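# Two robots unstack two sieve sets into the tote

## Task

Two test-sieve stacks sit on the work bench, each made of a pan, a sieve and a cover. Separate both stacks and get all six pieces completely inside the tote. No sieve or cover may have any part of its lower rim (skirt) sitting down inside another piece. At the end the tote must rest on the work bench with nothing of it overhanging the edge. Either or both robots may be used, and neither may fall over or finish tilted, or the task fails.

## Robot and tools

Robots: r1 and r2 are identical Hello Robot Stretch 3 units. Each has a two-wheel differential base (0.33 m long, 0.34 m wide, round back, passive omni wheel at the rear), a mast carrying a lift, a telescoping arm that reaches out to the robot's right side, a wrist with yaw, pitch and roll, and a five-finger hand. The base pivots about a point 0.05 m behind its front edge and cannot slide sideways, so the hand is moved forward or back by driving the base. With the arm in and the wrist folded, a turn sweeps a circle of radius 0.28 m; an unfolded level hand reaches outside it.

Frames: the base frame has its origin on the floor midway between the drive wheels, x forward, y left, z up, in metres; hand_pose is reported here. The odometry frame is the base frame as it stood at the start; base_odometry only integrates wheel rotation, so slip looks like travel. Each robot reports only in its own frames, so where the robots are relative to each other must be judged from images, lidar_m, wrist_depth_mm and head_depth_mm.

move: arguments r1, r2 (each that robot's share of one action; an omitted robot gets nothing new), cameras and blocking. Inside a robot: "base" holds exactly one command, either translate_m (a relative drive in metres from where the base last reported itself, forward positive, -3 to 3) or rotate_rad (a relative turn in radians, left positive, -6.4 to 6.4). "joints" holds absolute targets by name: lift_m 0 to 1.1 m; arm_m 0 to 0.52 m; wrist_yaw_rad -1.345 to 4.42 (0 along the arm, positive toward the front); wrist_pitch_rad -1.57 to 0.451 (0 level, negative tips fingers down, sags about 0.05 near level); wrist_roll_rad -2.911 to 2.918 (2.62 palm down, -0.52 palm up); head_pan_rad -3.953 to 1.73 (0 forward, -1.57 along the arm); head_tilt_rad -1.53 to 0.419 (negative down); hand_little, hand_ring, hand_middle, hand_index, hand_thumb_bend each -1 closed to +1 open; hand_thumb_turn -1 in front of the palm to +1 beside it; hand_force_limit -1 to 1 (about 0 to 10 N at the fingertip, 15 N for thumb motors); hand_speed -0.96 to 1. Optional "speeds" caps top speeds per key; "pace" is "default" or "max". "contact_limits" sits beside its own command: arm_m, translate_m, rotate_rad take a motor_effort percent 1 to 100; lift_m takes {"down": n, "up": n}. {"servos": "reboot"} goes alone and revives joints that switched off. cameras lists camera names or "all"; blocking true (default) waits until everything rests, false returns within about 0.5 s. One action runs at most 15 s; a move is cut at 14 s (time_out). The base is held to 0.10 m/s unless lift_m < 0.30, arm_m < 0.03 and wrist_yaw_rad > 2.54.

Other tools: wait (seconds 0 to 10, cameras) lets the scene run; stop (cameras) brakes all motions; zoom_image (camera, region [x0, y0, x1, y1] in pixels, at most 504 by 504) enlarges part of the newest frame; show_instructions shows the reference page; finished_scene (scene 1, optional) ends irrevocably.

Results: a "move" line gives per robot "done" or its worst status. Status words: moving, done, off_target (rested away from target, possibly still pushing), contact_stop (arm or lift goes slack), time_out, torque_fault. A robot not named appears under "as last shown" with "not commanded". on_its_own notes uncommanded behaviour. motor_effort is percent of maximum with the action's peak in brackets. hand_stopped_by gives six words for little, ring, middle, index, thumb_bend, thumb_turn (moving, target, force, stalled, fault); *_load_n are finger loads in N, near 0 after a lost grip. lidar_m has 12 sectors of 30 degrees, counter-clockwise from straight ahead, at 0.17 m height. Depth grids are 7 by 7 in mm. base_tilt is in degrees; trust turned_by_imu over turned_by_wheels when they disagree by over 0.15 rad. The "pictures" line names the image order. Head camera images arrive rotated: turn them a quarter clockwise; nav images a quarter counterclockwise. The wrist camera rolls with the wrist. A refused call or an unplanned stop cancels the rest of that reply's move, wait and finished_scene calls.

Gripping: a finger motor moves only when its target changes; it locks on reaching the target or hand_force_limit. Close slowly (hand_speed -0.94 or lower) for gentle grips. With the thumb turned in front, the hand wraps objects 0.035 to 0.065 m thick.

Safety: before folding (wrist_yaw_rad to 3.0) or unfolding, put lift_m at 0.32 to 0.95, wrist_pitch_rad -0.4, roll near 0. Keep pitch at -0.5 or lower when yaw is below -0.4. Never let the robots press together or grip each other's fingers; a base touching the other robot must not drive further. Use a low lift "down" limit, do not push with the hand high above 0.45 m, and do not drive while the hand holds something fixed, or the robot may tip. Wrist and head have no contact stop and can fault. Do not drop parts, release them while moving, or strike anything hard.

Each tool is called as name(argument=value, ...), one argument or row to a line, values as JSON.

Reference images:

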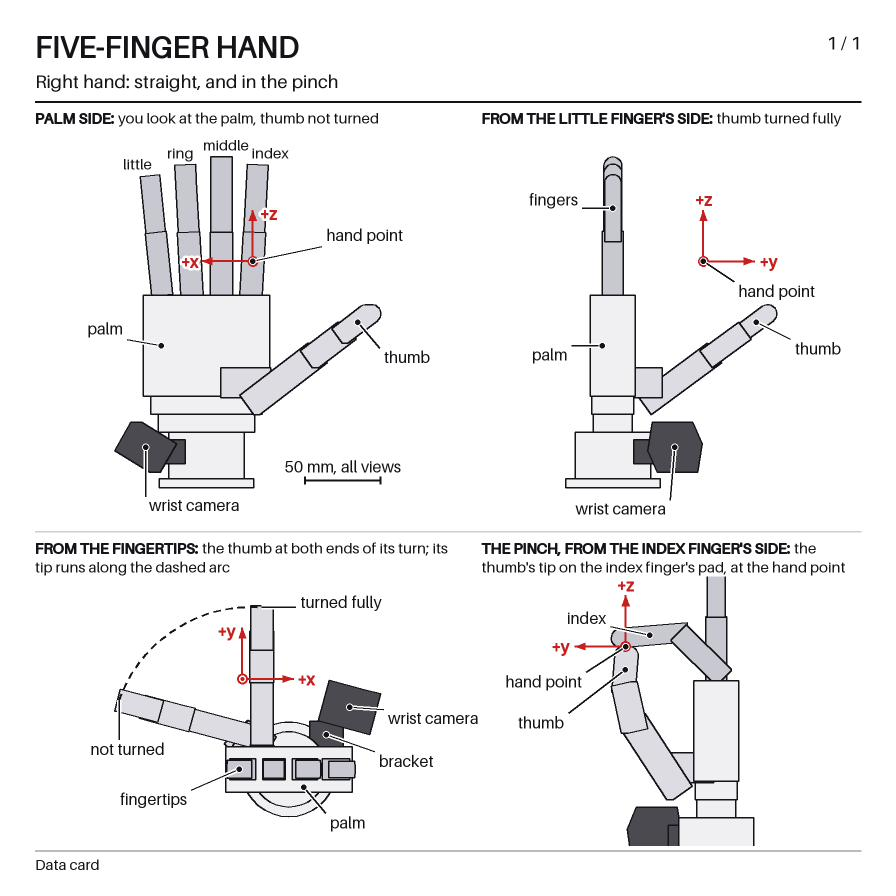

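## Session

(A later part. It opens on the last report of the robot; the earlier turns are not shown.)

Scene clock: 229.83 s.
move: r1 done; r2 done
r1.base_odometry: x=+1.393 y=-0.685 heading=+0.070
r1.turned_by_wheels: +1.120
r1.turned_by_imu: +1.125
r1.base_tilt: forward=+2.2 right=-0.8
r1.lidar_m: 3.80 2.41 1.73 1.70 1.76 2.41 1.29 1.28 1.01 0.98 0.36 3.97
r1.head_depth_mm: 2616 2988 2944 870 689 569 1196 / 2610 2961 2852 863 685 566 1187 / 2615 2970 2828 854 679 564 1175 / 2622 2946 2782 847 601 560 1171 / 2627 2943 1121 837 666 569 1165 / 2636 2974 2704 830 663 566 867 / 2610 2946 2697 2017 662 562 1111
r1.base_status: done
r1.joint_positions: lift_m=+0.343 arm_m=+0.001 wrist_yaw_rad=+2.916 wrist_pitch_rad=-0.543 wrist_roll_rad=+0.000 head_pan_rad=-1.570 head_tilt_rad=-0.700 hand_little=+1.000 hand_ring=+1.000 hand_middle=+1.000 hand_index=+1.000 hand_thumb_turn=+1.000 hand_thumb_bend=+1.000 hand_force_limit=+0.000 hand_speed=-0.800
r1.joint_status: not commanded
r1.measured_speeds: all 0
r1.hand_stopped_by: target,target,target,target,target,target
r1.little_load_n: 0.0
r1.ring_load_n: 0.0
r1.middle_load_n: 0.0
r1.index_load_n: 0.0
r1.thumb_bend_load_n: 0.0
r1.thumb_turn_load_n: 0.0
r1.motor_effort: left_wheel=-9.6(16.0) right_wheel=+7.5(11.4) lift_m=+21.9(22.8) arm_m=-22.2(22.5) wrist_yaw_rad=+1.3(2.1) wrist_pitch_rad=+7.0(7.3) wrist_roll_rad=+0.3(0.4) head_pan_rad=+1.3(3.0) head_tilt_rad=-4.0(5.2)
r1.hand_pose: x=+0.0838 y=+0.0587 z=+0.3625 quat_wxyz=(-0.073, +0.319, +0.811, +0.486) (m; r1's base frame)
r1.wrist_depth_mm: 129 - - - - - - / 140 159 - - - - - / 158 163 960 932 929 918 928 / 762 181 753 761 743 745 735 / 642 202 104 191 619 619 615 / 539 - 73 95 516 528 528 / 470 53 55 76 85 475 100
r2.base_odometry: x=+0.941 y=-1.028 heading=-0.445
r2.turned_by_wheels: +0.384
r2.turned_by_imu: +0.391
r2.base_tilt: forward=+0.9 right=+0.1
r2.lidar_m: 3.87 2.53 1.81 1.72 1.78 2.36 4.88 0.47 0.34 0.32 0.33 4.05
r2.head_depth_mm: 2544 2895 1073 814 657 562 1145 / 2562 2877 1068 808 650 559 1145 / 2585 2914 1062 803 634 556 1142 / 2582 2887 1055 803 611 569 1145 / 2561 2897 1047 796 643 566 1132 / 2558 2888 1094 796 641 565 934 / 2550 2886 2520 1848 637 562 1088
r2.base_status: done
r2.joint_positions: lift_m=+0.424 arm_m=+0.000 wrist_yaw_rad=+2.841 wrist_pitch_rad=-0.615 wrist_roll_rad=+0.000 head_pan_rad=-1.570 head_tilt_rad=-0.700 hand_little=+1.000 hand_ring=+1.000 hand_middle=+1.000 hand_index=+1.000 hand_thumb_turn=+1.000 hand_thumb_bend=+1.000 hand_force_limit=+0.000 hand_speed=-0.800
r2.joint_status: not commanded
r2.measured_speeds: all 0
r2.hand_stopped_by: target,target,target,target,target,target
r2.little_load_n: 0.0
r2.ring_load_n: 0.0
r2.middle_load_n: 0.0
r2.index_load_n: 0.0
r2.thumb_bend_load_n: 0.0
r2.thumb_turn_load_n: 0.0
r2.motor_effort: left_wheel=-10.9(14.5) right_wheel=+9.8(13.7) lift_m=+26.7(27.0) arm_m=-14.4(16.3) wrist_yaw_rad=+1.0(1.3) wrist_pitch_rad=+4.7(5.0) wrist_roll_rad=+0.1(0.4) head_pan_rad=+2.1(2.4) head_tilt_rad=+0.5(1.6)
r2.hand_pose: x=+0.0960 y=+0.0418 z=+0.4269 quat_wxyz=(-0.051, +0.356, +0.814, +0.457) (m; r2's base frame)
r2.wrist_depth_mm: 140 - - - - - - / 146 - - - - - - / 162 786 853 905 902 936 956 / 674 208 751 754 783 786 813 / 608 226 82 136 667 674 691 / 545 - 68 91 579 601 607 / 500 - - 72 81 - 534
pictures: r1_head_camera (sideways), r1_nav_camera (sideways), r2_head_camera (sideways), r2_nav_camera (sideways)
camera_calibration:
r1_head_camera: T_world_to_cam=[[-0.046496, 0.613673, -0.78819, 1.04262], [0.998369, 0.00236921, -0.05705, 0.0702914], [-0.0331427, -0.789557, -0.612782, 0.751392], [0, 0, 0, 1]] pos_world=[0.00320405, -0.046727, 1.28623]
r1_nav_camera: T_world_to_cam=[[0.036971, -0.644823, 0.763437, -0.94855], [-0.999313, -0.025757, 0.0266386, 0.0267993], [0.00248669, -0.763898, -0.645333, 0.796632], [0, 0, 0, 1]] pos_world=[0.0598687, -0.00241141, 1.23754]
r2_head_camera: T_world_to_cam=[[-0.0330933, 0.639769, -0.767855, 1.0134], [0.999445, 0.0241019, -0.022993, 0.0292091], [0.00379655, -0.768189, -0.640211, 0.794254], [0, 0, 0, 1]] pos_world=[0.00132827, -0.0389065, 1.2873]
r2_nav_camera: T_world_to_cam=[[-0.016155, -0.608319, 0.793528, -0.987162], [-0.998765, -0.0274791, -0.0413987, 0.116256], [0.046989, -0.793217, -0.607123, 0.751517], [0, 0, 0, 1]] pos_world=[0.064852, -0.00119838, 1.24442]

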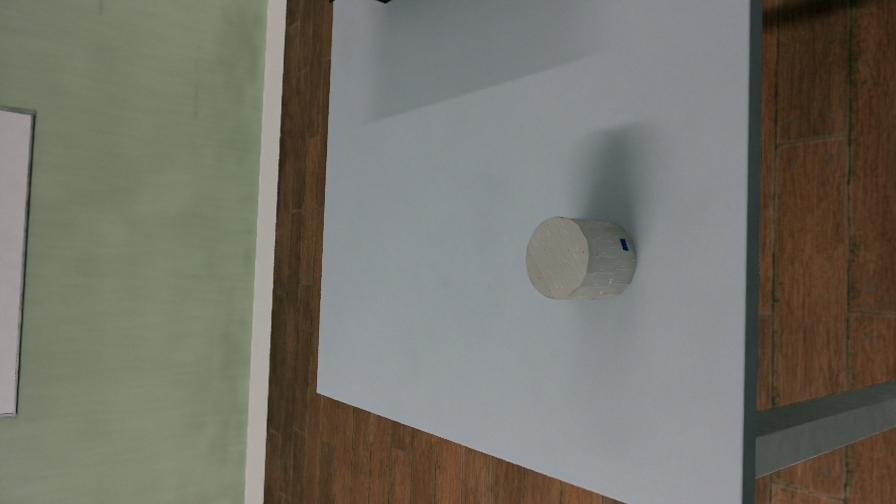

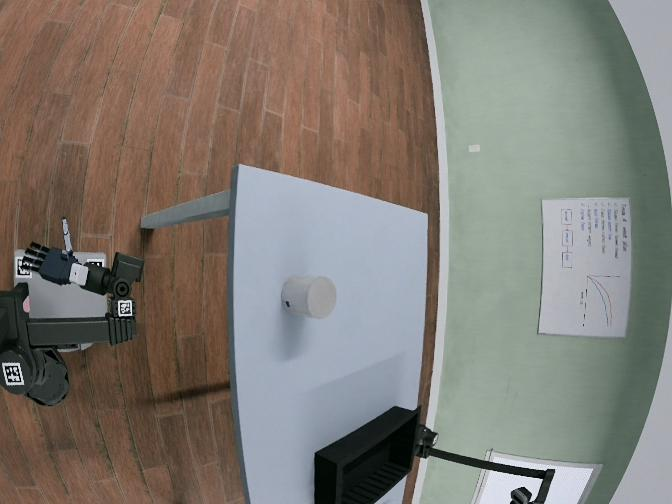

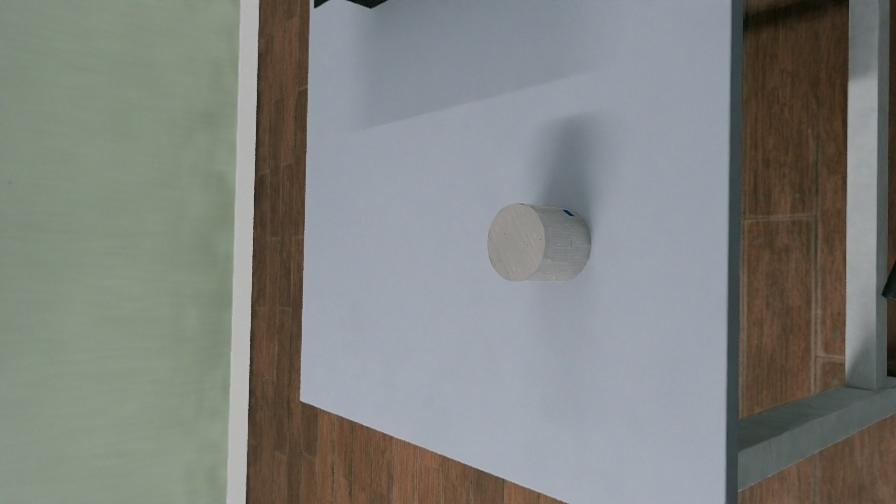

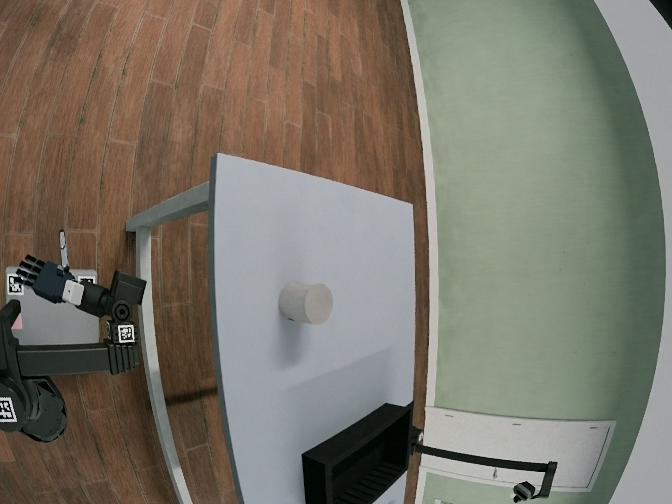

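move(
  r1={"joints": {"lift_m": 0.9, "wrist_pitch_rad": -0.4, "wrist_roll_rad": 0.0}, "pace": "max"},
  r2={"joints": {"lift_m": 0.9, "wrist_pitch_rad": -0.4, "wrist_roll_rad": 0.0}, "pace": "max"},
  cameras=[],
)

move(
  r1={"joints": {"wrist_yaw_rad": 0.0}},
  r2={"joints": {"wrist_yaw_rad": 0.0}},
  cameras=[],
)

move(
  r1={"joints": {"wrist_pitch_rad": -0.7, "wrist_roll_rad": 2.62, "hand_thumb_turn": -1, "hand_speed": 0.5}},
  r2={"joints": {"wrist_pitch_rad": -0.7, "wrist_roll_rad": 2.62, "hand_thumb_turn": -1, "hand_speed": 0.5}},
  cameras=["all"],
)

Scene clock: 263.97 s.
move: r1 done; r2 done
r1.base_odometry: x=+1.393 y=-0.685 heading=+0.070
r1.turned_by_wheels: +0.000
r1.turned_by_imu: +0.000
r1.base_tilt: forward=+2.3 right=-0.7
r1.lidar_m: 3.79 2.41 1.73 1.69 1.76 2.40 1.29 1.28 1.01 0.98 0.36 3.94
r1.head_depth_mm: 2619 2963 2901 871 710 - 1145 / 2648 2935 2862 862 708 - 1138 / 2618 2937 2849 853 682 - 1138 / 2629 2936 2809 844 600 - - / 2607 2955 1119 835 669 - 1138 / 2605 2957 2719 830 665 579 858 / 2612 2957 2694 2014 661 562 1110
r1.base_status: not commanded
r1.joint_positions: lift_m=+0.900 arm_m=+0.001 wrist_yaw_rad=+2.916 wrist_pitch_rad=-0.443 wrist_roll_rad=+0.000 head_pan_rad=-1.570 head_tilt_rad=-0.700 hand_little=+1.000 hand_ring=+1.000 hand_middle=+1.000 hand_index=+1.000 hand_thumb_turn=+1.000 hand_thumb_bend=+1.000 hand_force_limit=+0.000 hand_speed=-0.800
r1.joint_status: all done
r1.measured_speeds: all 0
r1.hand_stopped_by: target,target,target,target,target,target
r1.little_load_n: 0.0
r1.ring_load_n: 0.0
r1.middle_load_n: 0.0
r1.index_load_n: 0.0
r1.thumb_bend_load_n: 0.0
r1.thumb_turn_load_n: 0.0
r1.motor_effort: left_wheel=-8.9(10.8) right_wheel=+6.7(7.7) lift_m=+38.6(41.4) arm_m=-20.9(22.1) wrist_yaw_rad=+1.1(2.0) wrist_pitch_rad=+8.2(13.6) wrist_roll_rad=+0.3(4.9) head_pan_rad=+1.3(3.9) head_tilt_rad=-3.8(4.6)
r1.hand_pose: x=+0.0862 y=+0.0693 z=+0.9419 quat_wxyz=(-0.079, +0.309, +0.787, +0.528) (m; r1's base frame)
r1.wrist_depth_mm: 125 - - - - - - / 134 163 - - - - - / 145 156 - - - - - / - 169 - - - - - / - 183 99 191 - - - / - - 73 96 - - - / - 53 55 76 85 - 100
r2.base_odometry: x=+0.941 y=-1.028 heading=-0.445
r2.turned_by_wheels: +0.000
r2.turned_by_imu: +0.001
r2.base_tilt: forward=+0.9 right=+0.2
r2.lidar_m: 3.88 2.53 1.80 1.72 1.76 2.37 4.90 0.47 0.34 0.32 0.33 4.05
r2.head_depth_mm: 2555 2933 1076 812 693 - 973 / 2553 2963 1071 809 689 - 971 / 2577 2878 1060 803 650 - - / 2582 2919 1054 800 610 - - / 2541 2880 1048 798 663 - 1138 / 2570 2875 1088 794 641 565 934 / 2563 2896 2522 1863 638 563 1084
r2.base_status: not commanded
r2.joint_positions: lift_m=+0.900 arm_m=+0.000 wrist_yaw_rad=+2.841 wrist_pitch_rad=-0.438 wrist_roll_rad=+0.000 head_pan_rad=-1.570 head_tilt_rad=-0.700 hand_little=+1.000 hand_ring=+1.000 hand_middle=+1.000 hand_index=+1.000 hand_thumb_turn=+1.000 hand_thumb_bend=+1.000 hand_force_limit=+0.000 hand_speed=-0.800
r2.joint_status: all done
r2.measured_speeds: all 0
r2.hand_stopped_by: target,target,target,target,target,target
r2.little_load_n: 0.0
r2.ring_load_n: 0.0
r2.middle_load_n: 0.0
r2.index_load_n: 0.0
r2.thumb_bend_load_n: 0.0
r2.thumb_turn_load_n: 0.0
r2.motor_effort: left_wheel=-10.4(10.9) right_wheel=+9.2(10.2) lift_m=+33.0(34.9) arm_m=-10.3(16.3) wrist_yaw_rad=+0.5(1.4) wrist_pitch_rad=+6.8(8.6) wrist_roll_rad=+0.3(0.8) head_pan_rad=+1.3(2.2) head_tilt_rad=-0.2(0.8)
r2.hand_pose: x=+0.1021 y=+0.0614 z=+0.9430 quat_wxyz=(-0.059, +0.338, +0.773, +0.533) (m; r2's base frame)
r2.wrist_depth_mm: 144 - - - - - - / 138 - - - - - - / 146 - - - - - - / 158 - - - - - - / 180 190 82 135 - - - / - 68 68 92 - - - / - - - 72 81 - -
pictures: none
No camera images: "cameras" was empty.

Scene clock: 266.43 s.
move: r1 done; r2 done
r1.base_odometry: x=+1.393 y=-0.685 heading=+0.070
r1.turned_by_wheels: +0.000
r1.turned_by_imu: +0.000
r1.base_tilt: forward=+2.3 right=-0.6
r1.lidar_m: 3.81 2.41 1.73 1.70 1.76 2.40 1.29 1.28 1.02 0.98 0.36 3.97
r1.head_depth_mm: 2643 2939 2925 870 710 - - / 2629 2939 2872 862 707 - - / 2619 2960 2834 855 660 - - / 2604 2952 2785 848 300 - - / 2627 2941 1120 837 666 569 1165 / 2624 2961 2729 828 663 566 868 / 2616 2937 2707 2009 661 562 1108
r1.base_status: not commanded
r1.joint_positions: lift_m=+0.900 arm_m=+0.001 wrist_yaw_rad=+0.002 wrist_pitch_rad=-0.443 wrist_roll_rad=+0.000 head_pan_rad=-1.570 head_tilt_rad=-0.700 hand_little=+1.000 hand_ring=+1.000 hand_middle=+1.000 hand_index=+1.000 hand_thumb_turn=+1.000 hand_thumb_bend=+1.000 hand_force_limit=+0.000 hand_speed=-0.800
r1.joint_status: all done
r1.measured_speeds: all 0
r1.hand_stopped_by: target,target,target,target,target,target
r1.little_load_n: 0.0
r1.ring_load_n: 0.0
r1.middle_load_n: 0.0
r1.index_load_n: 0.0
r1.thumb_bend_load_n: 0.0
r1.thumb_turn_load_n: 0.0
r1.motor_effort: left_wheel=-8.8(10.8) right_wheel=+7.3(7.7) lift_m=+38.8(39.6) arm_m=-20.8(21.3) wrist_yaw_rad=-1.4(6.0) wrist_pitch_rad=+8.6(8.9) wrist_roll_rad=+0.3(0.4) head_pan_rad=+0.8(2.4) head_tilt_rad=-3.5(4.1)
r1.hand_pose: x=-0.0776 y=-0.3793 z=+0.9419 quat_wxyz=(+0.516, +0.817, -0.218, +0.138) (m; r1's base frame)
r1.wrist_depth_mm: - - - - - - - / - - - - - - - / - - 666 665 649 632 504 / - - 495 497 492 488 454 / - 433 104 190 396 395 390 / - - 73 95 318 328 327 / - 53 55 76 85 290 100
r2.base_odometry: x=+0.941 y=-1.028 heading=-0.445
r2.turned_by_wheels: +0.000
r2.turned_by_imu: +0.000
r2.base_tilt: forward=+0.7 right=+0.2
r2.lidar_m: 3.88 2.53 1.80 1.72 1.77 2.37 4.88 0.47 0.34 0.32 0.33 4.07
r2.head_depth_mm: 2566 2858 1078 813 694 - - / 2539 2931 1069 810 688 - - / 2560 2883 1061 805 303 - - / 2558 2850 1051 804 390 307 974 / 2561 2918 1049 798 643 567 1135 / 2580 2899 1092 790 640 565 935 / 2590 2897 2509 1867 639 561 1089
r2.base_status: not commanded
r2.joint_positions: lift_m=+0.900 arm_m=+0.000 wrist_yaw_rad=+0.002 wrist_pitch_rad=-0.438 wrist_roll_rad=+0.000 head_pan_rad=-1.570 head_tilt_rad=-0.700 hand_little=+1.000 hand_ring=+1.000 hand_middle=+1.000 hand_index=+1.000 hand_thumb_turn=+1.000 hand_thumb_bend=+1.000 hand_force_limit=+0.000 hand_speed=-0.800
r2.joint_status: all done
r2.measured_speeds: all 0
r2.hand_stopped_by: target,target,target,target,target,target
r2.little_load_n: 0.0
r2.ring_load_n: 0.0
r2.middle_load_n: 0.0
r2.index_load_n: 0.0
r2.thumb_bend_load_n: 0.0
r2.thumb_turn_load_n: 0.0
r2.motor_effort: left_wheel=-10.2(10.8) right_wheel=+9.1(10.1) lift_m=+32.5(33.4) arm_m=-6.5(10.7) wrist_yaw_rad=-0.8(4.7) wrist_pitch_rad=+6.8(7.0) wrist_roll_rad=+0.3(0.3) head_pan_rad=+1.4(2.0) head_tilt_rad=-0.6(0.9)
r2.hand_pose: x=-0.0777 y=-0.3794 z=+0.9430 quat_wxyz=(+0.518, +0.816, -0.217, +0.139) (m; r2's base frame)
r2.wrist_depth_mm: - - - - - - - / - - - - - - - / - - - - - - 599 / - - - - - - - / - - 82 132 - - - / - - 68 91 115 - - / - - - 71 81 - -
pictures: none
No camera images: "cameras" was empty.

Scene clock: 268.43 s.
move: r1 done; r2 done
r1.base_odometry: x=+1.393 y=-0.685 heading=+0.070
r1.turned_by_wheels: +0.000
r1.turned_by_imu: +0.000
r1.base_tilt: forward=+2.3 right=-0.7
r1.lidar_m: 3.79 2.42 1.74 1.70 1.76 2.41 1.29 1.28 1.01 0.98 0.36 3.97
r1.head_depth_mm: 2613 2954 2917 871 711 - - / 2638 2963 2878 864 707 - - / 2624 2966 2837 854 680 - - / 2624 2949 2793 845 600 - - / 2604 2949 1118 836 666 555 1165 / 2620 2926 2708 831 663 565 866 / 2606 2922 2671 2010 661 562 1107
r1.base_status: not commanded
r1.joint_positions: lift_m=+0.900 arm_m=+0.001 wrist_yaw_rad=+0.002 wrist_pitch_rad=-0.727 wrist_roll_rad=+2.614 head_pan_rad=-1.570 head_tilt_rad=-0.700 hand_little=+1.000 hand_ring=+1.000 hand_middle=+1.000 hand_index=+1.000 hand_thumb_turn=-1.000 hand_thumb_bend=+1.000 hand_force_limit=+0.000 hand_speed=+0.500
r1.joint_status: all done
r1.measured_speeds: all 0
r1.hand_stopped_by: target,target,target,target,target,target
r1.little_load_n: 0.0
r1.ring_load_n: 0.0
r1.middle_load_n: 0.0
r1.index_load_n: 0.0
r1.thumb_bend_load_n: 0.0
r1.thumb_turn_load_n: 0.0
r1.motor_effort: left_wheel=-9.0(10.8) right_wheel=+7.0(7.6) lift_m=+34.9(38.8) arm_m=-20.0(20.9) wrist_yaw_rad=-1.8(2.5) wrist_pitch_rad=+4.9(10.1) wrist_roll_rad=+2.3(5.3) head_pan_rad=-0.6(2.0) head_tilt_rad=-3.2(4.0)
r1.hand_pose: x=+0.0094 y=-0.2781 z=+0.8078 quat_wxyz=(+0.001, +0.003, -0.912, +0.409) (m; r1's base frame)
r1.wrist_depth_mm: 257 220 196 996 895 807 710 / 327 265 223 199 - 108 785 / 434 339 270 226 202 93 344 / 544 463 345 273 234 84 298 / - 733 104 192 277 74 209 / - - 73 95 111 240 234 / - 54 55 76 81 - -
r2.base_odometry: x=+0.941 y=-1.028 heading=-0.445
r2.turned_by_wheels: +0.000
r2.turned_by_imu: +0.000
r2.base_tilt: forward=+0.9 right=+0.1
r2.lidar_m: 3.86 2.53 1.80 1.72 1.77 2.37 4.88 0.47 0.34 0.32 0.33 4.07
r2.head_depth_mm: 2564 2891 1080 809 694 - - / 2558 2845 1073 806 688 - - / 2548 2891 1055 804 651 - - / 2528 2879 1053 802 608 337 973 / 2588 2876 1046 796 643 568 1133 / 2569 2917 1086 791 641 566 936 / 2561 2914 2509 1873 640 562 1092
r2.base_status: not commanded
r2.joint_positions: lift_m=+0.900 arm_m=+0.000 wrist_yaw_rad=+0.002 wrist_pitch_rad=-0.723 wrist_roll_rad=+2.613 head_pan_rad=-1.570 head_tilt_rad=-0.700 hand_little=+1.000 hand_ring=+1.000 hand_middle=+1.000 hand_index=+1.000 hand_thumb_turn=-1.000 hand_thumb_bend=+1.000 hand_force_limit=+0.000 hand_speed=+0.500
r2.joint_status: all done
r2.measured_speeds: all 0
r2.hand_stopped_by: target,target,target,target,target,target
r2.little_load_n: 0.0
r2.ring_load_n: 0.0
r2.middle_load_n: 0.0
r2.index_load_n: 0.0
r2.thumb_bend_load_n: 0.0
r2.thumb_turn_load_n: 0.0
r2.motor_effort: left_wheel=-9.9(10.7) right_wheel=+9.5(9.9) lift_m=+29.0(32.7) arm_m=-3.9(7.1) wrist_yaw_rad=-1.0(1.3) wrist_pitch_rad=+3.9(7.3) wrist_roll_rad=+2.6(3.2) head_pan_rad=+1.2(1.7) head_tilt_rad=-1.2(1.2)
r2.hand_pose: x=+0.0094 y=-0.2787 z=+0.8083 quat_wxyz=(+0.001, +0.003, -0.912, +0.411) (m; r2's base frame)
r2.wrist_depth_mm: - - - 185 945 839 697 / - - - - - 110 442 / - - - - - 96 384 / - - - 298 - 83 - / - - 82 131 - - - / - - 68 92 - - - / - - - 71 65 - -
pictures: r1_head_camera (sideways), r1_nav_camera (sideways), r1_wrist_camera, r2_head_camera (sideways), r2_nav_camera (sideways), r2_wrist_camera
camera_calibration:
r1_head_camera: T_world_to_cam=[[-0.046496, 0.613673, -0.78819, 1.04262], [0.998369, 0.00236921, -0.05705, 0.0702914], [-0.0331427, -0.789557, -0.612782, 0.751392], [0, 0, 0, 1]] pos_world=[0.00320405, -0.046727, 1.28623]
r1_nav_camera: T_world_to_cam=[[0.036971, -0.644823, 0.763437, -0.94855], [-0.999313, -0.025757, 0.0266386, 0.0267993], [0.00248669, -0.763898, -0.645333, 0.796632], [0, 0, 0, 1]] pos_world=[0.0598687, -0.00241141, 1.23754]
r1_wrist_camera: T_world_to_cam=[[0.855389, 0.326035, -0.402506, 0.463398], [0.514838, -0.449589, 0.72994, -0.714517], [0.0570235, -0.831608, -0.552428, 0.365657], [0, 0, 0, 1]] pos_world=[-0.0493761, -0.16824, 0.910074]
r2_head_camera: T_world_to_cam=[[-0.0330933, 0.639769, -0.767855, 1.0134], [0.999445, 0.0241019, -0.022993, 0.0292091], [0.00379655, -0.768189, -0.640211, 0.794254], [0, 0, 0, 1]] pos_world=[0.00132827, -0.0389065, 1.2873]
r2_nav_camera: T_world_to_cam=[[-0.016155, -0.608319, 0.793528, -0.987162], [-0.998765, -0.0274791, -0.0413987, 0.116256], [0.046989, -0.793217, -0.607123, 0.751517], [0, 0, 0, 1]] pos_world=[0.064852, -0.00119838, 1.24442]
r2_wrist_camera: T_world_to_cam=[[0.840533, 0.392365, -0.373569, 0.455827], [0.520227, -0.392081, 0.758707, -0.728931], [0.151221, -0.832059, -0.533676, 0.35933], [0, 0, 0, 1]] pos_world=[-0.0582658, -0.165667, 0.915094]

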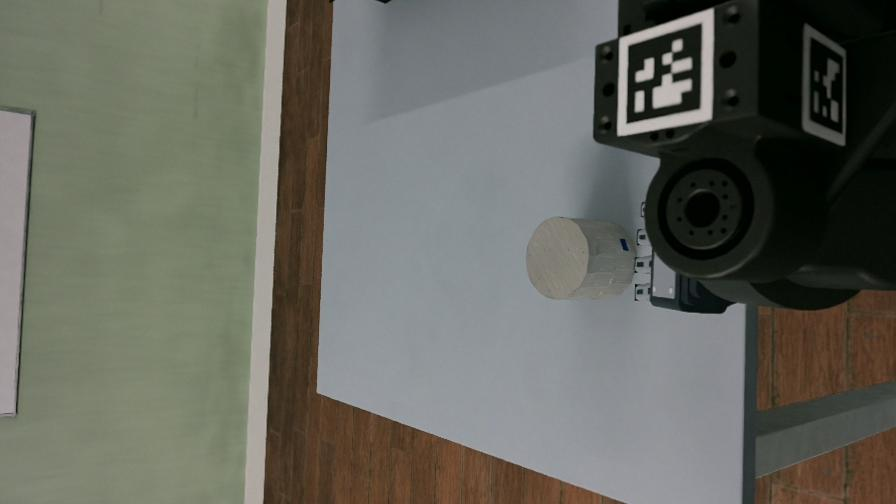

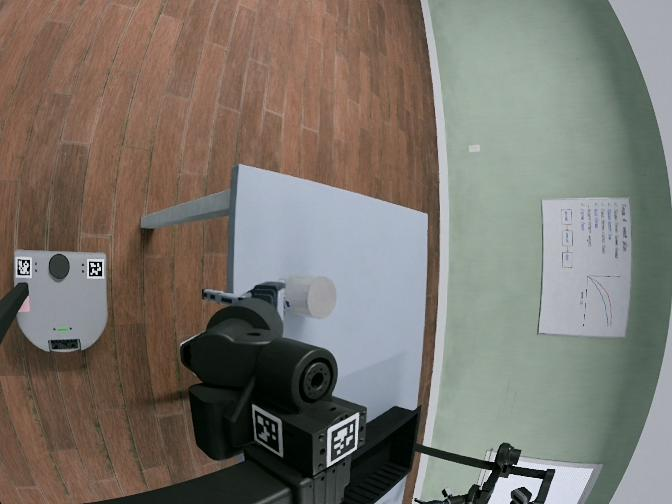

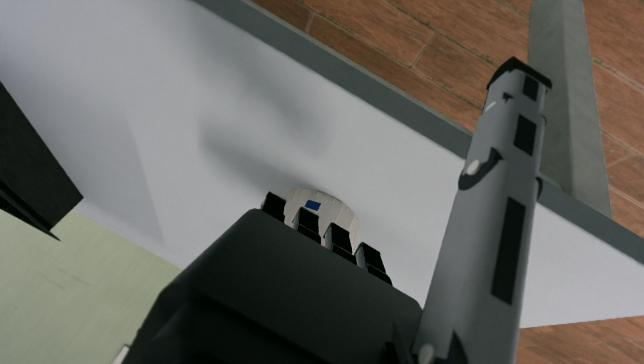

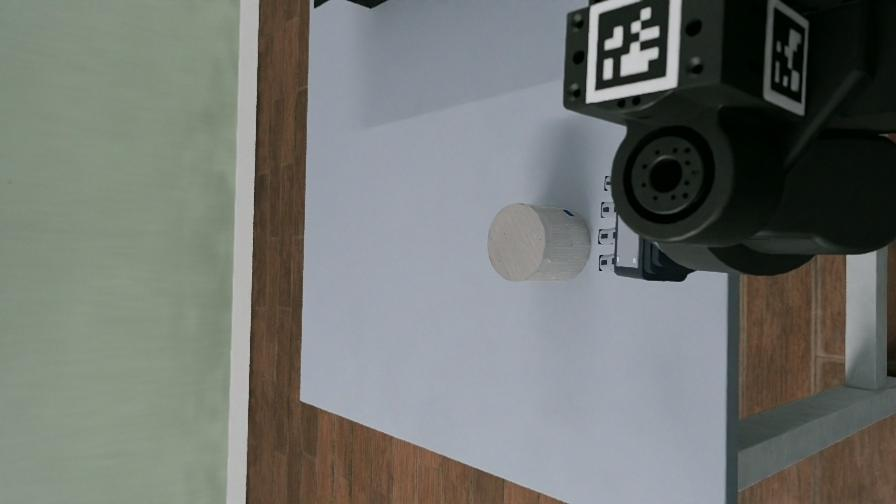

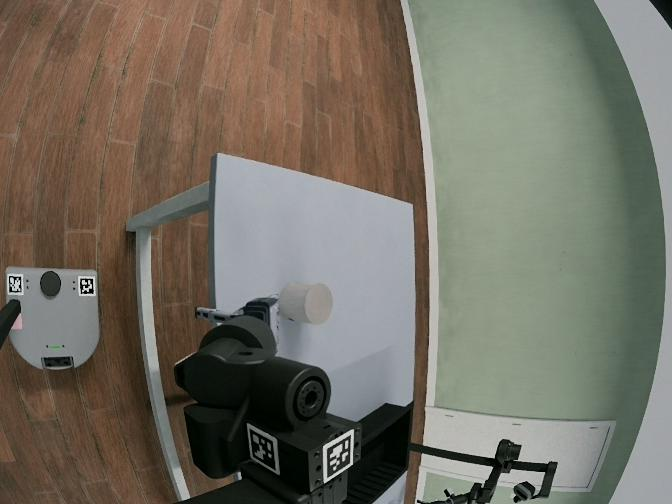

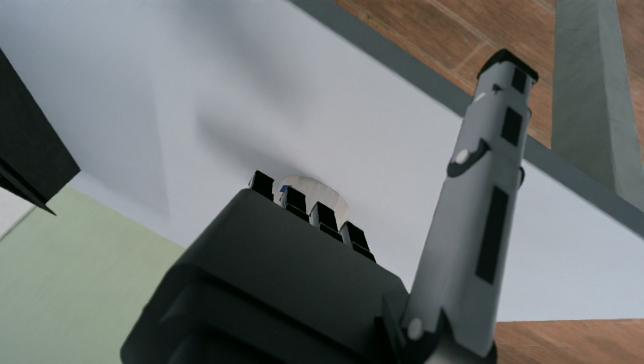

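zoom_image(
  camera="r1_head_camera",
  region=[520, 190, 760, 330],
)

zoom_image(
  camera="r2_head_camera",
  region=[480, 160, 720, 300],
)

zoom_image(
  camera="r1_wrist_camera",
  region=[200, 120, 460, 364],
)

Scaled by 2.100 from the camera's 896x504 image, which has a finer 1280x720 frame.

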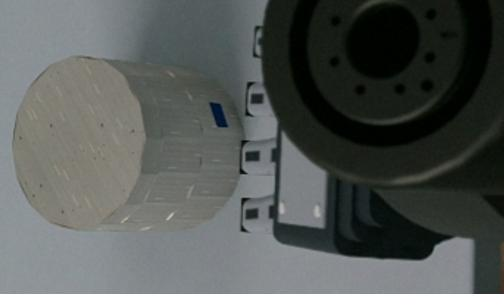

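Scaled by 2.100 from the camera's 896x504 image, which has a finer 1280x720 frame.

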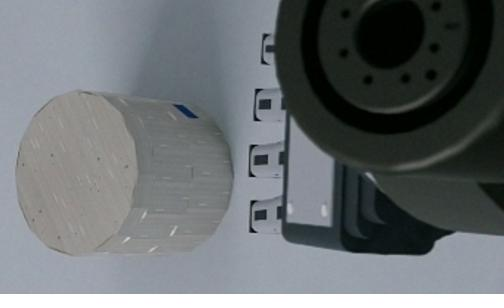

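Scaled by 1.938.

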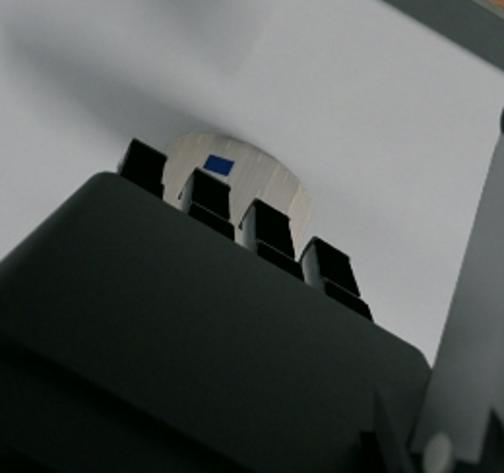

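zoom_image(
  camera="r1_head_camera",
  region=[570, 210, 650, 310],
)

zoom_image(
  camera="r2_head_camera",
  region=[530, 200, 610, 290],
)

zoom_image(
  camera="r2_wrist_camera",
  region=[230, 130, 380, 270],
)

Scaled by 5.040 from the camera's 896x504 image, which has a finer 1280x720 frame.

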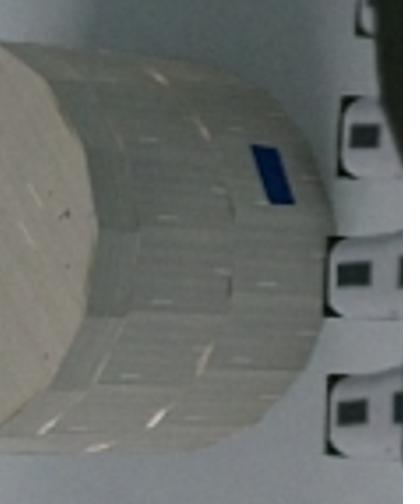

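Scaled by 5.600 from the camera's 896x504 image, which has a finer 1280x720 frame.

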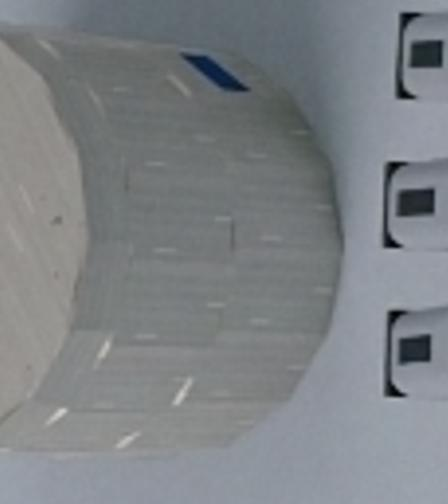

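Scaled by 3.360.

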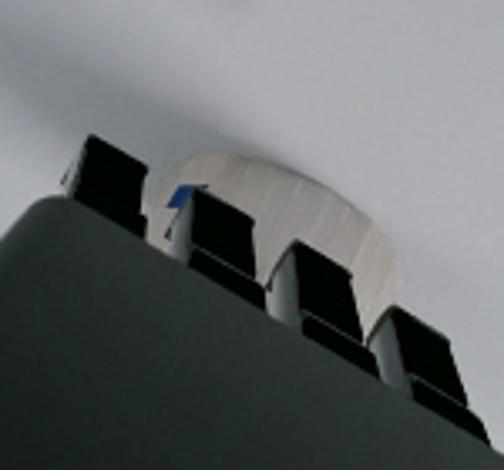

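move(
  r1={"base": {"translate_m": -0.02}, "joints": {"lift_m": 1.02, "wrist_pitch_rad": -0.635, "hand_index": 0.6, "hand_middle": 0.6}},
  r2={"base": {"translate_m": -0.009}, "joints": {"lift_m": 1.02, "wrist_pitch_rad": -0.635, "hand_index": 0.6, "hand_middle": 0.6}},
  cameras=[],
)

move(
  r1={"joints": {"arm_m": 0.14}},
  r2={"joints": {"arm_m": 0.14}},
  cameras=["all"],
)

Scene clock: 390.93 s.
move: r1 done; r2 done
r1.base_odometry: x=+1.373 y=-0.686 heading=+0.070
r1.turned_by_wheels: +0.000
r1.turned_by_imu: +0.000
r1.base_tilt: forward=+2.2 right=-0.8
r1.lidar_m: 3.81 2.41 1.74 1.70 1.76 2.40 1.30 1.26 1.01 0.98 0.37 3.98
r1.head_depth_mm: 2624 2874 - - - - 1147 / 2598 2945 3168 - - - 1163 / 2606 2961 3140 - - - 1129 / 2633 2958 2926 - - - 1152 / 2615 2952 1120 839 648 568 1168 / 2617 2921 2577 828 663 566 1135 / 2620 2967 2679 1930 658 563 1085
r1.base_status: done
r1.joint_positions: lift_m=+1.020 arm_m=+0.001 wrist_yaw_rad=+0.002 wrist_pitch_rad=-0.670 wrist_roll_rad=+2.614 head_pan_rad=-1.570 head_tilt_rad=-0.700 hand_little=+1.000 hand_ring=+1.000 hand_middle=+0.600 hand_index=+0.600 hand_thumb_turn=-1.000 hand_thumb_bend=+1.000 hand_force_limit=+0.000 hand_speed=+0.500
r1.joint_status: all done
r1.measured_speeds: all 0
r1.hand_stopped_by: target,target,target,target,target,target
r1.little_load_n: 0.0
r1.ring_load_n: 0.0
r1.middle_load_n: 0.0
r1.index_load_n: 0.0
r1.thumb_bend_load_n: 0.0
r1.thumb_turn_load_n: 0.0
r1.motor_effort: left_wheel=-5.4(13.8) right_wheel=-3.0(6.3) lift_m=+38.2(41.1) arm_m=-19.0(20.0) wrist_yaw_rad=-1.3(2.8) wrist_pitch_rad=+6.6(9.5) wrist_roll_rad=+2.2(2.3) head_pan_rad=+0.2(1.6) head_tilt_rad=-3.0(3.5)
r1.hand_pose: x=+0.0094 y=-0.2910 z=+0.9357 quat_wxyz=(+0.001, +0.003, -0.900, +0.435) (m; r1's base frame)
r1.wrist_depth_mm: 403 428 361 313 278 257 421 / 626 510 437 368 316 108 262 / 727 622 543 430 332 93 282 / - - 710 528 344 84 320 / - - 99 166 184 74 - / - - 73 95 111 - - / - 53 55 76 81 - -
r2.base_odometry: x=+0.933 y=-1.024 heading=-0.445
r2.turned_by_wheels: +0.000
r2.turned_by_imu: +0.001
r2.base_tilt: forward=+0.8 right=+0.0
r2.lidar_m: 3.88 2.54 1.80 1.72 1.77 2.36 4.86 0.47 0.34 0.32 0.33 4.07
r2.head_depth_mm: 2570 2885 - - - - 970 / 2566 2884 3019 - - - 1144 / 2542 2876 2826 - - - 969 / 2569 2879 1052 803 609 568 1141 / 2558 2925 1045 798 645 566 1137 / 2571 2874 1043 793 641 563 946 / 2545 2915 2527 1787 640 562 1091
r2.base_status: done
r2.joint_positions: lift_m=+1.020 arm_m=+0.000 wrist_yaw_rad=+0.001 wrist_pitch_rad=-0.666 wrist_roll_rad=+2.613 head_pan_rad=-1.570 head_tilt_rad=-0.700 hand_little=+1.000 hand_ring=+1.000 hand_middle=+0.600 hand_index=+0.600 hand_thumb_turn=-1.000 hand_thumb_bend=+1.000 hand_force_limit=+0.000 hand_speed=+0.500
r2.joint_status: all done
r2.measured_speeds: all 0
r2.hand_stopped_by: target,target,target,target,target,target
r2.little_load_n: 0.0
r2.ring_load_n: 0.0
r2.middle_load_n: 0.0
r2.index_load_n: 0.0
r2.thumb_bend_load_n: 0.0
r2.thumb_turn_load_n: 0.0
r2.motor_effort: left_wheel=-6.9(12.9) right_wheel=-2.0(7.0) lift_m=+32.1(35.2) arm_m=+2.4(2.9) wrist_yaw_rad=-0.5(1.3) wrist_pitch_rad=+5.7(7.2) wrist_roll_rad=+2.3(2.7) head_pan_rad=+1.2(1.4) head_tilt_rad=-1.8(1.9)
r2.hand_pose: x=+0.0093 y=-0.2914 z=+0.9362 quat_wxyz=(+0.001, +0.003, -0.900, +0.437) (m; r2's base frame)
r2.wrist_depth_mm: - - - - - - - / 626 - - - - 105 - / - 879 - 341 339 95 - / - - 196 206 - 83 - / - - 82 135 - - - / - - 68 91 - - - / - - - 71 65 - -
pictures: none
No camera images: "cameras" was empty.

Scene clock: 393.20 s.
move: r1 done; r2 done
r1.base_odometry: x=+1.373 y=-0.686 heading=+0.070
r1.turned_by_wheels: +0.000
r1.turned_by_imu: +0.000
r1.base_tilt: forward=+2.3 right=-0.7
r1.lidar_m: 3.83 2.41 1.74 1.70 1.76 2.41 1.29 1.26 1.01 0.98 0.37 3.98
r1.head_depth_mm: 2568 - 3094 837 690 570 1190 / 2577 - - 827 683 566 1190 / 2605 - - 346 657 563 1182 / 2624 2879 2771 441 610 559 1180 / 2631 2941 1123 835 632 569 1167 / 2628 2927 2581 833 662 565 1137 / 2604 2941 2691 1946 658 561 1084
r1.base_status: not commanded
r1.joint_positions: lift_m=+1.020 arm_m=+0.140 wrist_yaw_rad=+0.002 wrist_pitch_rad=-0.670 wrist_roll_rad=+2.614 head_pan_rad=-1.570 head_tilt_rad=-0.700 hand_little=+1.000 hand_ring=+1.000 hand_middle=+0.600 hand_index=+0.600 hand_thumb_turn=-1.000 hand_thumb_bend=+1.000 hand_force_limit=+0.000 hand_speed=+0.500
r1.joint_status: all done
r1.measured_speeds: all 0
r1.hand_stopped_by: target,target,target,target,target,target
r1.little_load_n: 0.0
r1.ring_load_n: 0.0
r1.middle_load_n: 0.0
r1.index_load_n: 0.0
r1.thumb_bend_load_n: 0.0
r1.thumb_turn_load_n: 0.0
r1.motor_effort: left_wheel=-5.9(6.8) right_wheel=-3.0(3.4) lift_m=+32.0(39.0) arm_m=+21.1(23.6) wrist_yaw_rad=-1.2(1.8) wrist_pitch_rad=+6.8(7.2) wrist_roll_rad=+2.3(2.3) head_pan_rad=-0.5(1.8) head_tilt_rad=-2.4(3.4)
r1.hand_pose: x=+0.0094 y=-0.4304 z=+0.9357 quat_wxyz=(+0.001, +0.003, -0.900, +0.435) (m; r1's base frame)
r1.wrist_depth_mm: 405 429 362 312 225 194 223 / 571 512 432 366 237 108 248 / - 648 539 441 375 93 280 / - - 694 529 461 84 322 / - - 99 167 184 74 - / - - 73 95 111 - - / - 53 55 76 81 - -
r2.base_odometry: x=+0.933 y=-1.024 heading=-0.445
r2.turned_by_wheels: +0.000
r2.turned_by_imu: +0.000
r2.base_tilt: forward=+0.9 right=+0.1
r2.lidar_m: 3.88 2.52 1.80 1.72 1.77 2.37 4.88 0.47 0.34 0.32 0.33 4.09
r2.head_depth_mm: 2492 - - 785 656 561 1150 / 2525 - - 761 652 559 1140 / 2572 - - 350 647 557 1143 / 2558 2902 1054 746 608 568 1139 / 2556 2939 1044 795 645 564 1139 / 2531 2920 1038 792 641 564 947 / 2537 2883 2518 1797 637 561 1089
r2.base_status: not commanded
r2.joint_positions: lift_m=+1.020 arm_m=+0.140 wrist_yaw_rad=+0.001 wrist_pitch_rad=-0.666 wrist_roll_rad=+2.613 head_pan_rad=-1.570 head_tilt_rad=-0.700 hand_little=+1.000 hand_ring=+1.000 hand_middle=+0.600 hand_index=+0.600 hand_thumb_turn=-1.000 hand_thumb_bend=+1.000 hand_force_limit=+0.000 hand_speed=+0.500
r2.joint_status: all done
r2.measured_speeds: all 0
r2.hand_stopped_by: target,target,target,target,target,target
r2.little_load_n: 0.0
r2.ring_load_n: 0.0
r2.middle_load_n: 0.0
r2.index_load_n: 0.0
r2.thumb_bend_load_n: 0.0
r2.thumb_turn_load_n: 0.0
r2.motor_effort: left_wheel=-7.2(7.4) right_wheel=-2.5(3.1) lift_m=+29.8(33.4) arm_m=+17.4(21.0) wrist_yaw_rad=-1.0(1.1) wrist_pitch_rad=+5.6(5.8) wrist_roll_rad=+2.4(2.6) head_pan_rad=+0.6(1.2) head_tilt_rad=-1.7(2.1)
r2.hand_pose: x=+0.0093 y=-0.4312 z=+0.9363 quat_wxyz=(+0.001, +0.003, -0.900, +0.437) (m; r2's base frame)
r2.wrist_depth_mm: 515 - - - 211 208 - / - - - - 240 105 - / - - - - - 95 - / - - 726 195 - 83 - / - - 82 136 - - - / - - 68 91 - - - / - - - 71 65 - -
pictures: r1_head_camera (sideways), r1_nav_camera (sideways), r1_wrist_camera, r2_head_camera (sideways), r2_nav_camera (sideways), r2_wrist_camera
camera_calibration:
r1_head_camera: T_world_to_cam=[[-0.046496, 0.613673, -0.78819, 1.04262], [0.998369, 0.00236921, -0.05705, 0.0702914], [-0.0331427, -0.789557, -0.612782, 0.751392], [0, 0, 0, 1]] pos_world=[0.00320405, -0.046727, 1.28623]
r1_nav_camera: T_world_to_cam=[[0.036971, -0.644823, 0.763437, -0.94855], [-0.999313, -0.025757, 0.0266386, 0.0267993], [0.00248669, -0.763898, -0.645333, 0.796632], [0, 0, 0, 1]] pos_world=[0.0598687, -0.00241141, 1.23754]
r1_wrist_camera: T_world_to_cam=[[0.85571, 0.302026, -0.420168, 0.570773], [0.514349, -0.407611, 0.754518, -0.881273], [0.056619, -0.861762, -0.504144, 0.251521], [0, 0, 0, 1]] pos_world=[-0.0493743, -0.314854, 1.03156]
r2_head_camera: T_world_to_cam=[[-0.0330933, 0.639769, -0.767855, 1.0134], [0.999445, 0.0241019, -0.022993, 0.0292091], [0.00379655, -0.768189, -0.640211, 0.794254], [0, 0, 0, 1]] pos_world=[0.00132827, -0.0389065, 1.2873]
r2_nav_camera: T_world_to_cam=[[-0.016155, -0.608319, 0.793528, -0.987162], [-0.998765, -0.0274791, -0.0413987, 0.116256], [0.046989, -0.793217, -0.607123, 0.751517], [0, 0, 0, 1]] pos_world=[0.064852, -0.00119838, 1.24442]
r2_wrist_camera: T_world_to_cam=[[0.840918, 0.370055, -0.394863, 0.573795], [0.519721, -0.34889, 0.77985, -0.886906], [0.150824, -0.861008, -0.485713, 0.243285], [0, 0, 0, 1]] pos_world=[-0.0582638, -0.312298, 1.03639]

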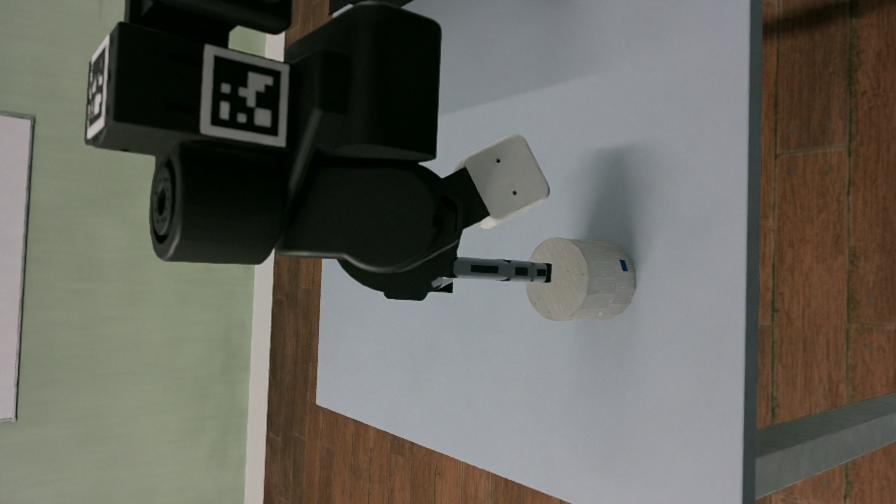

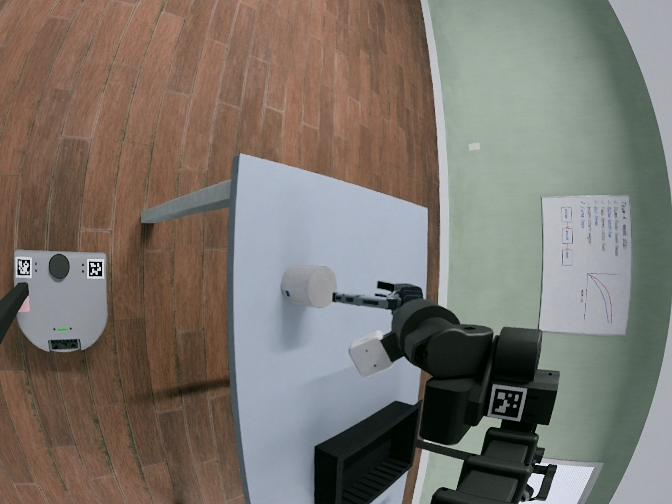

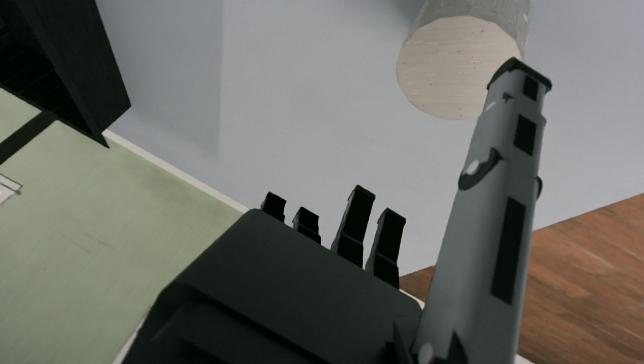

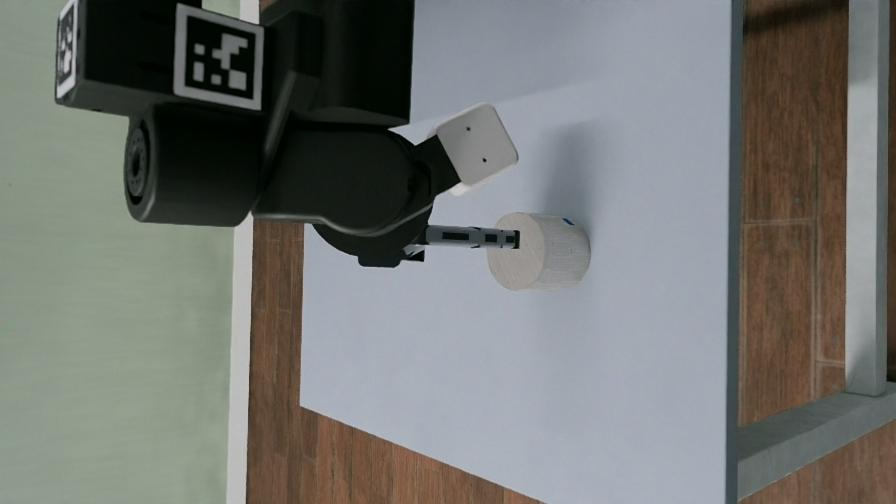

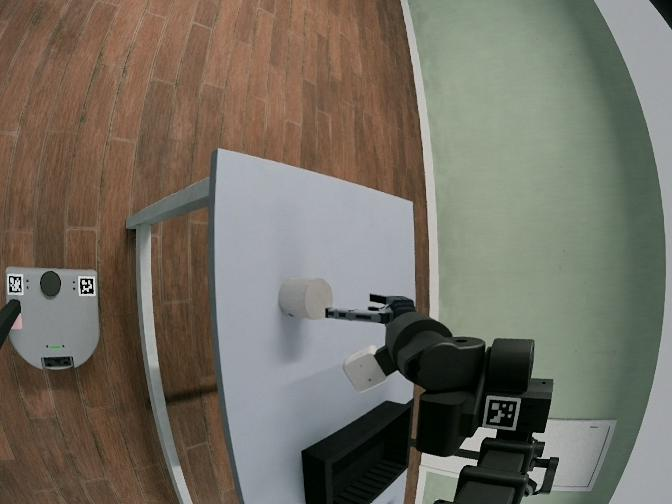

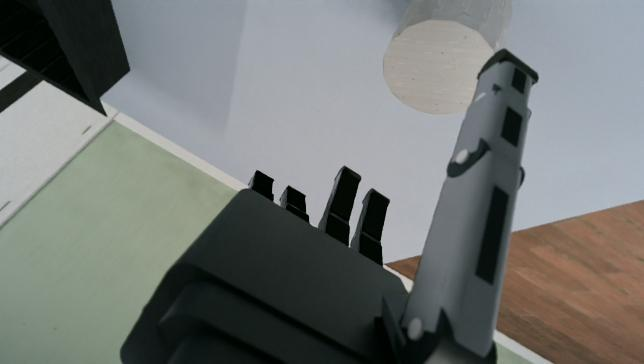

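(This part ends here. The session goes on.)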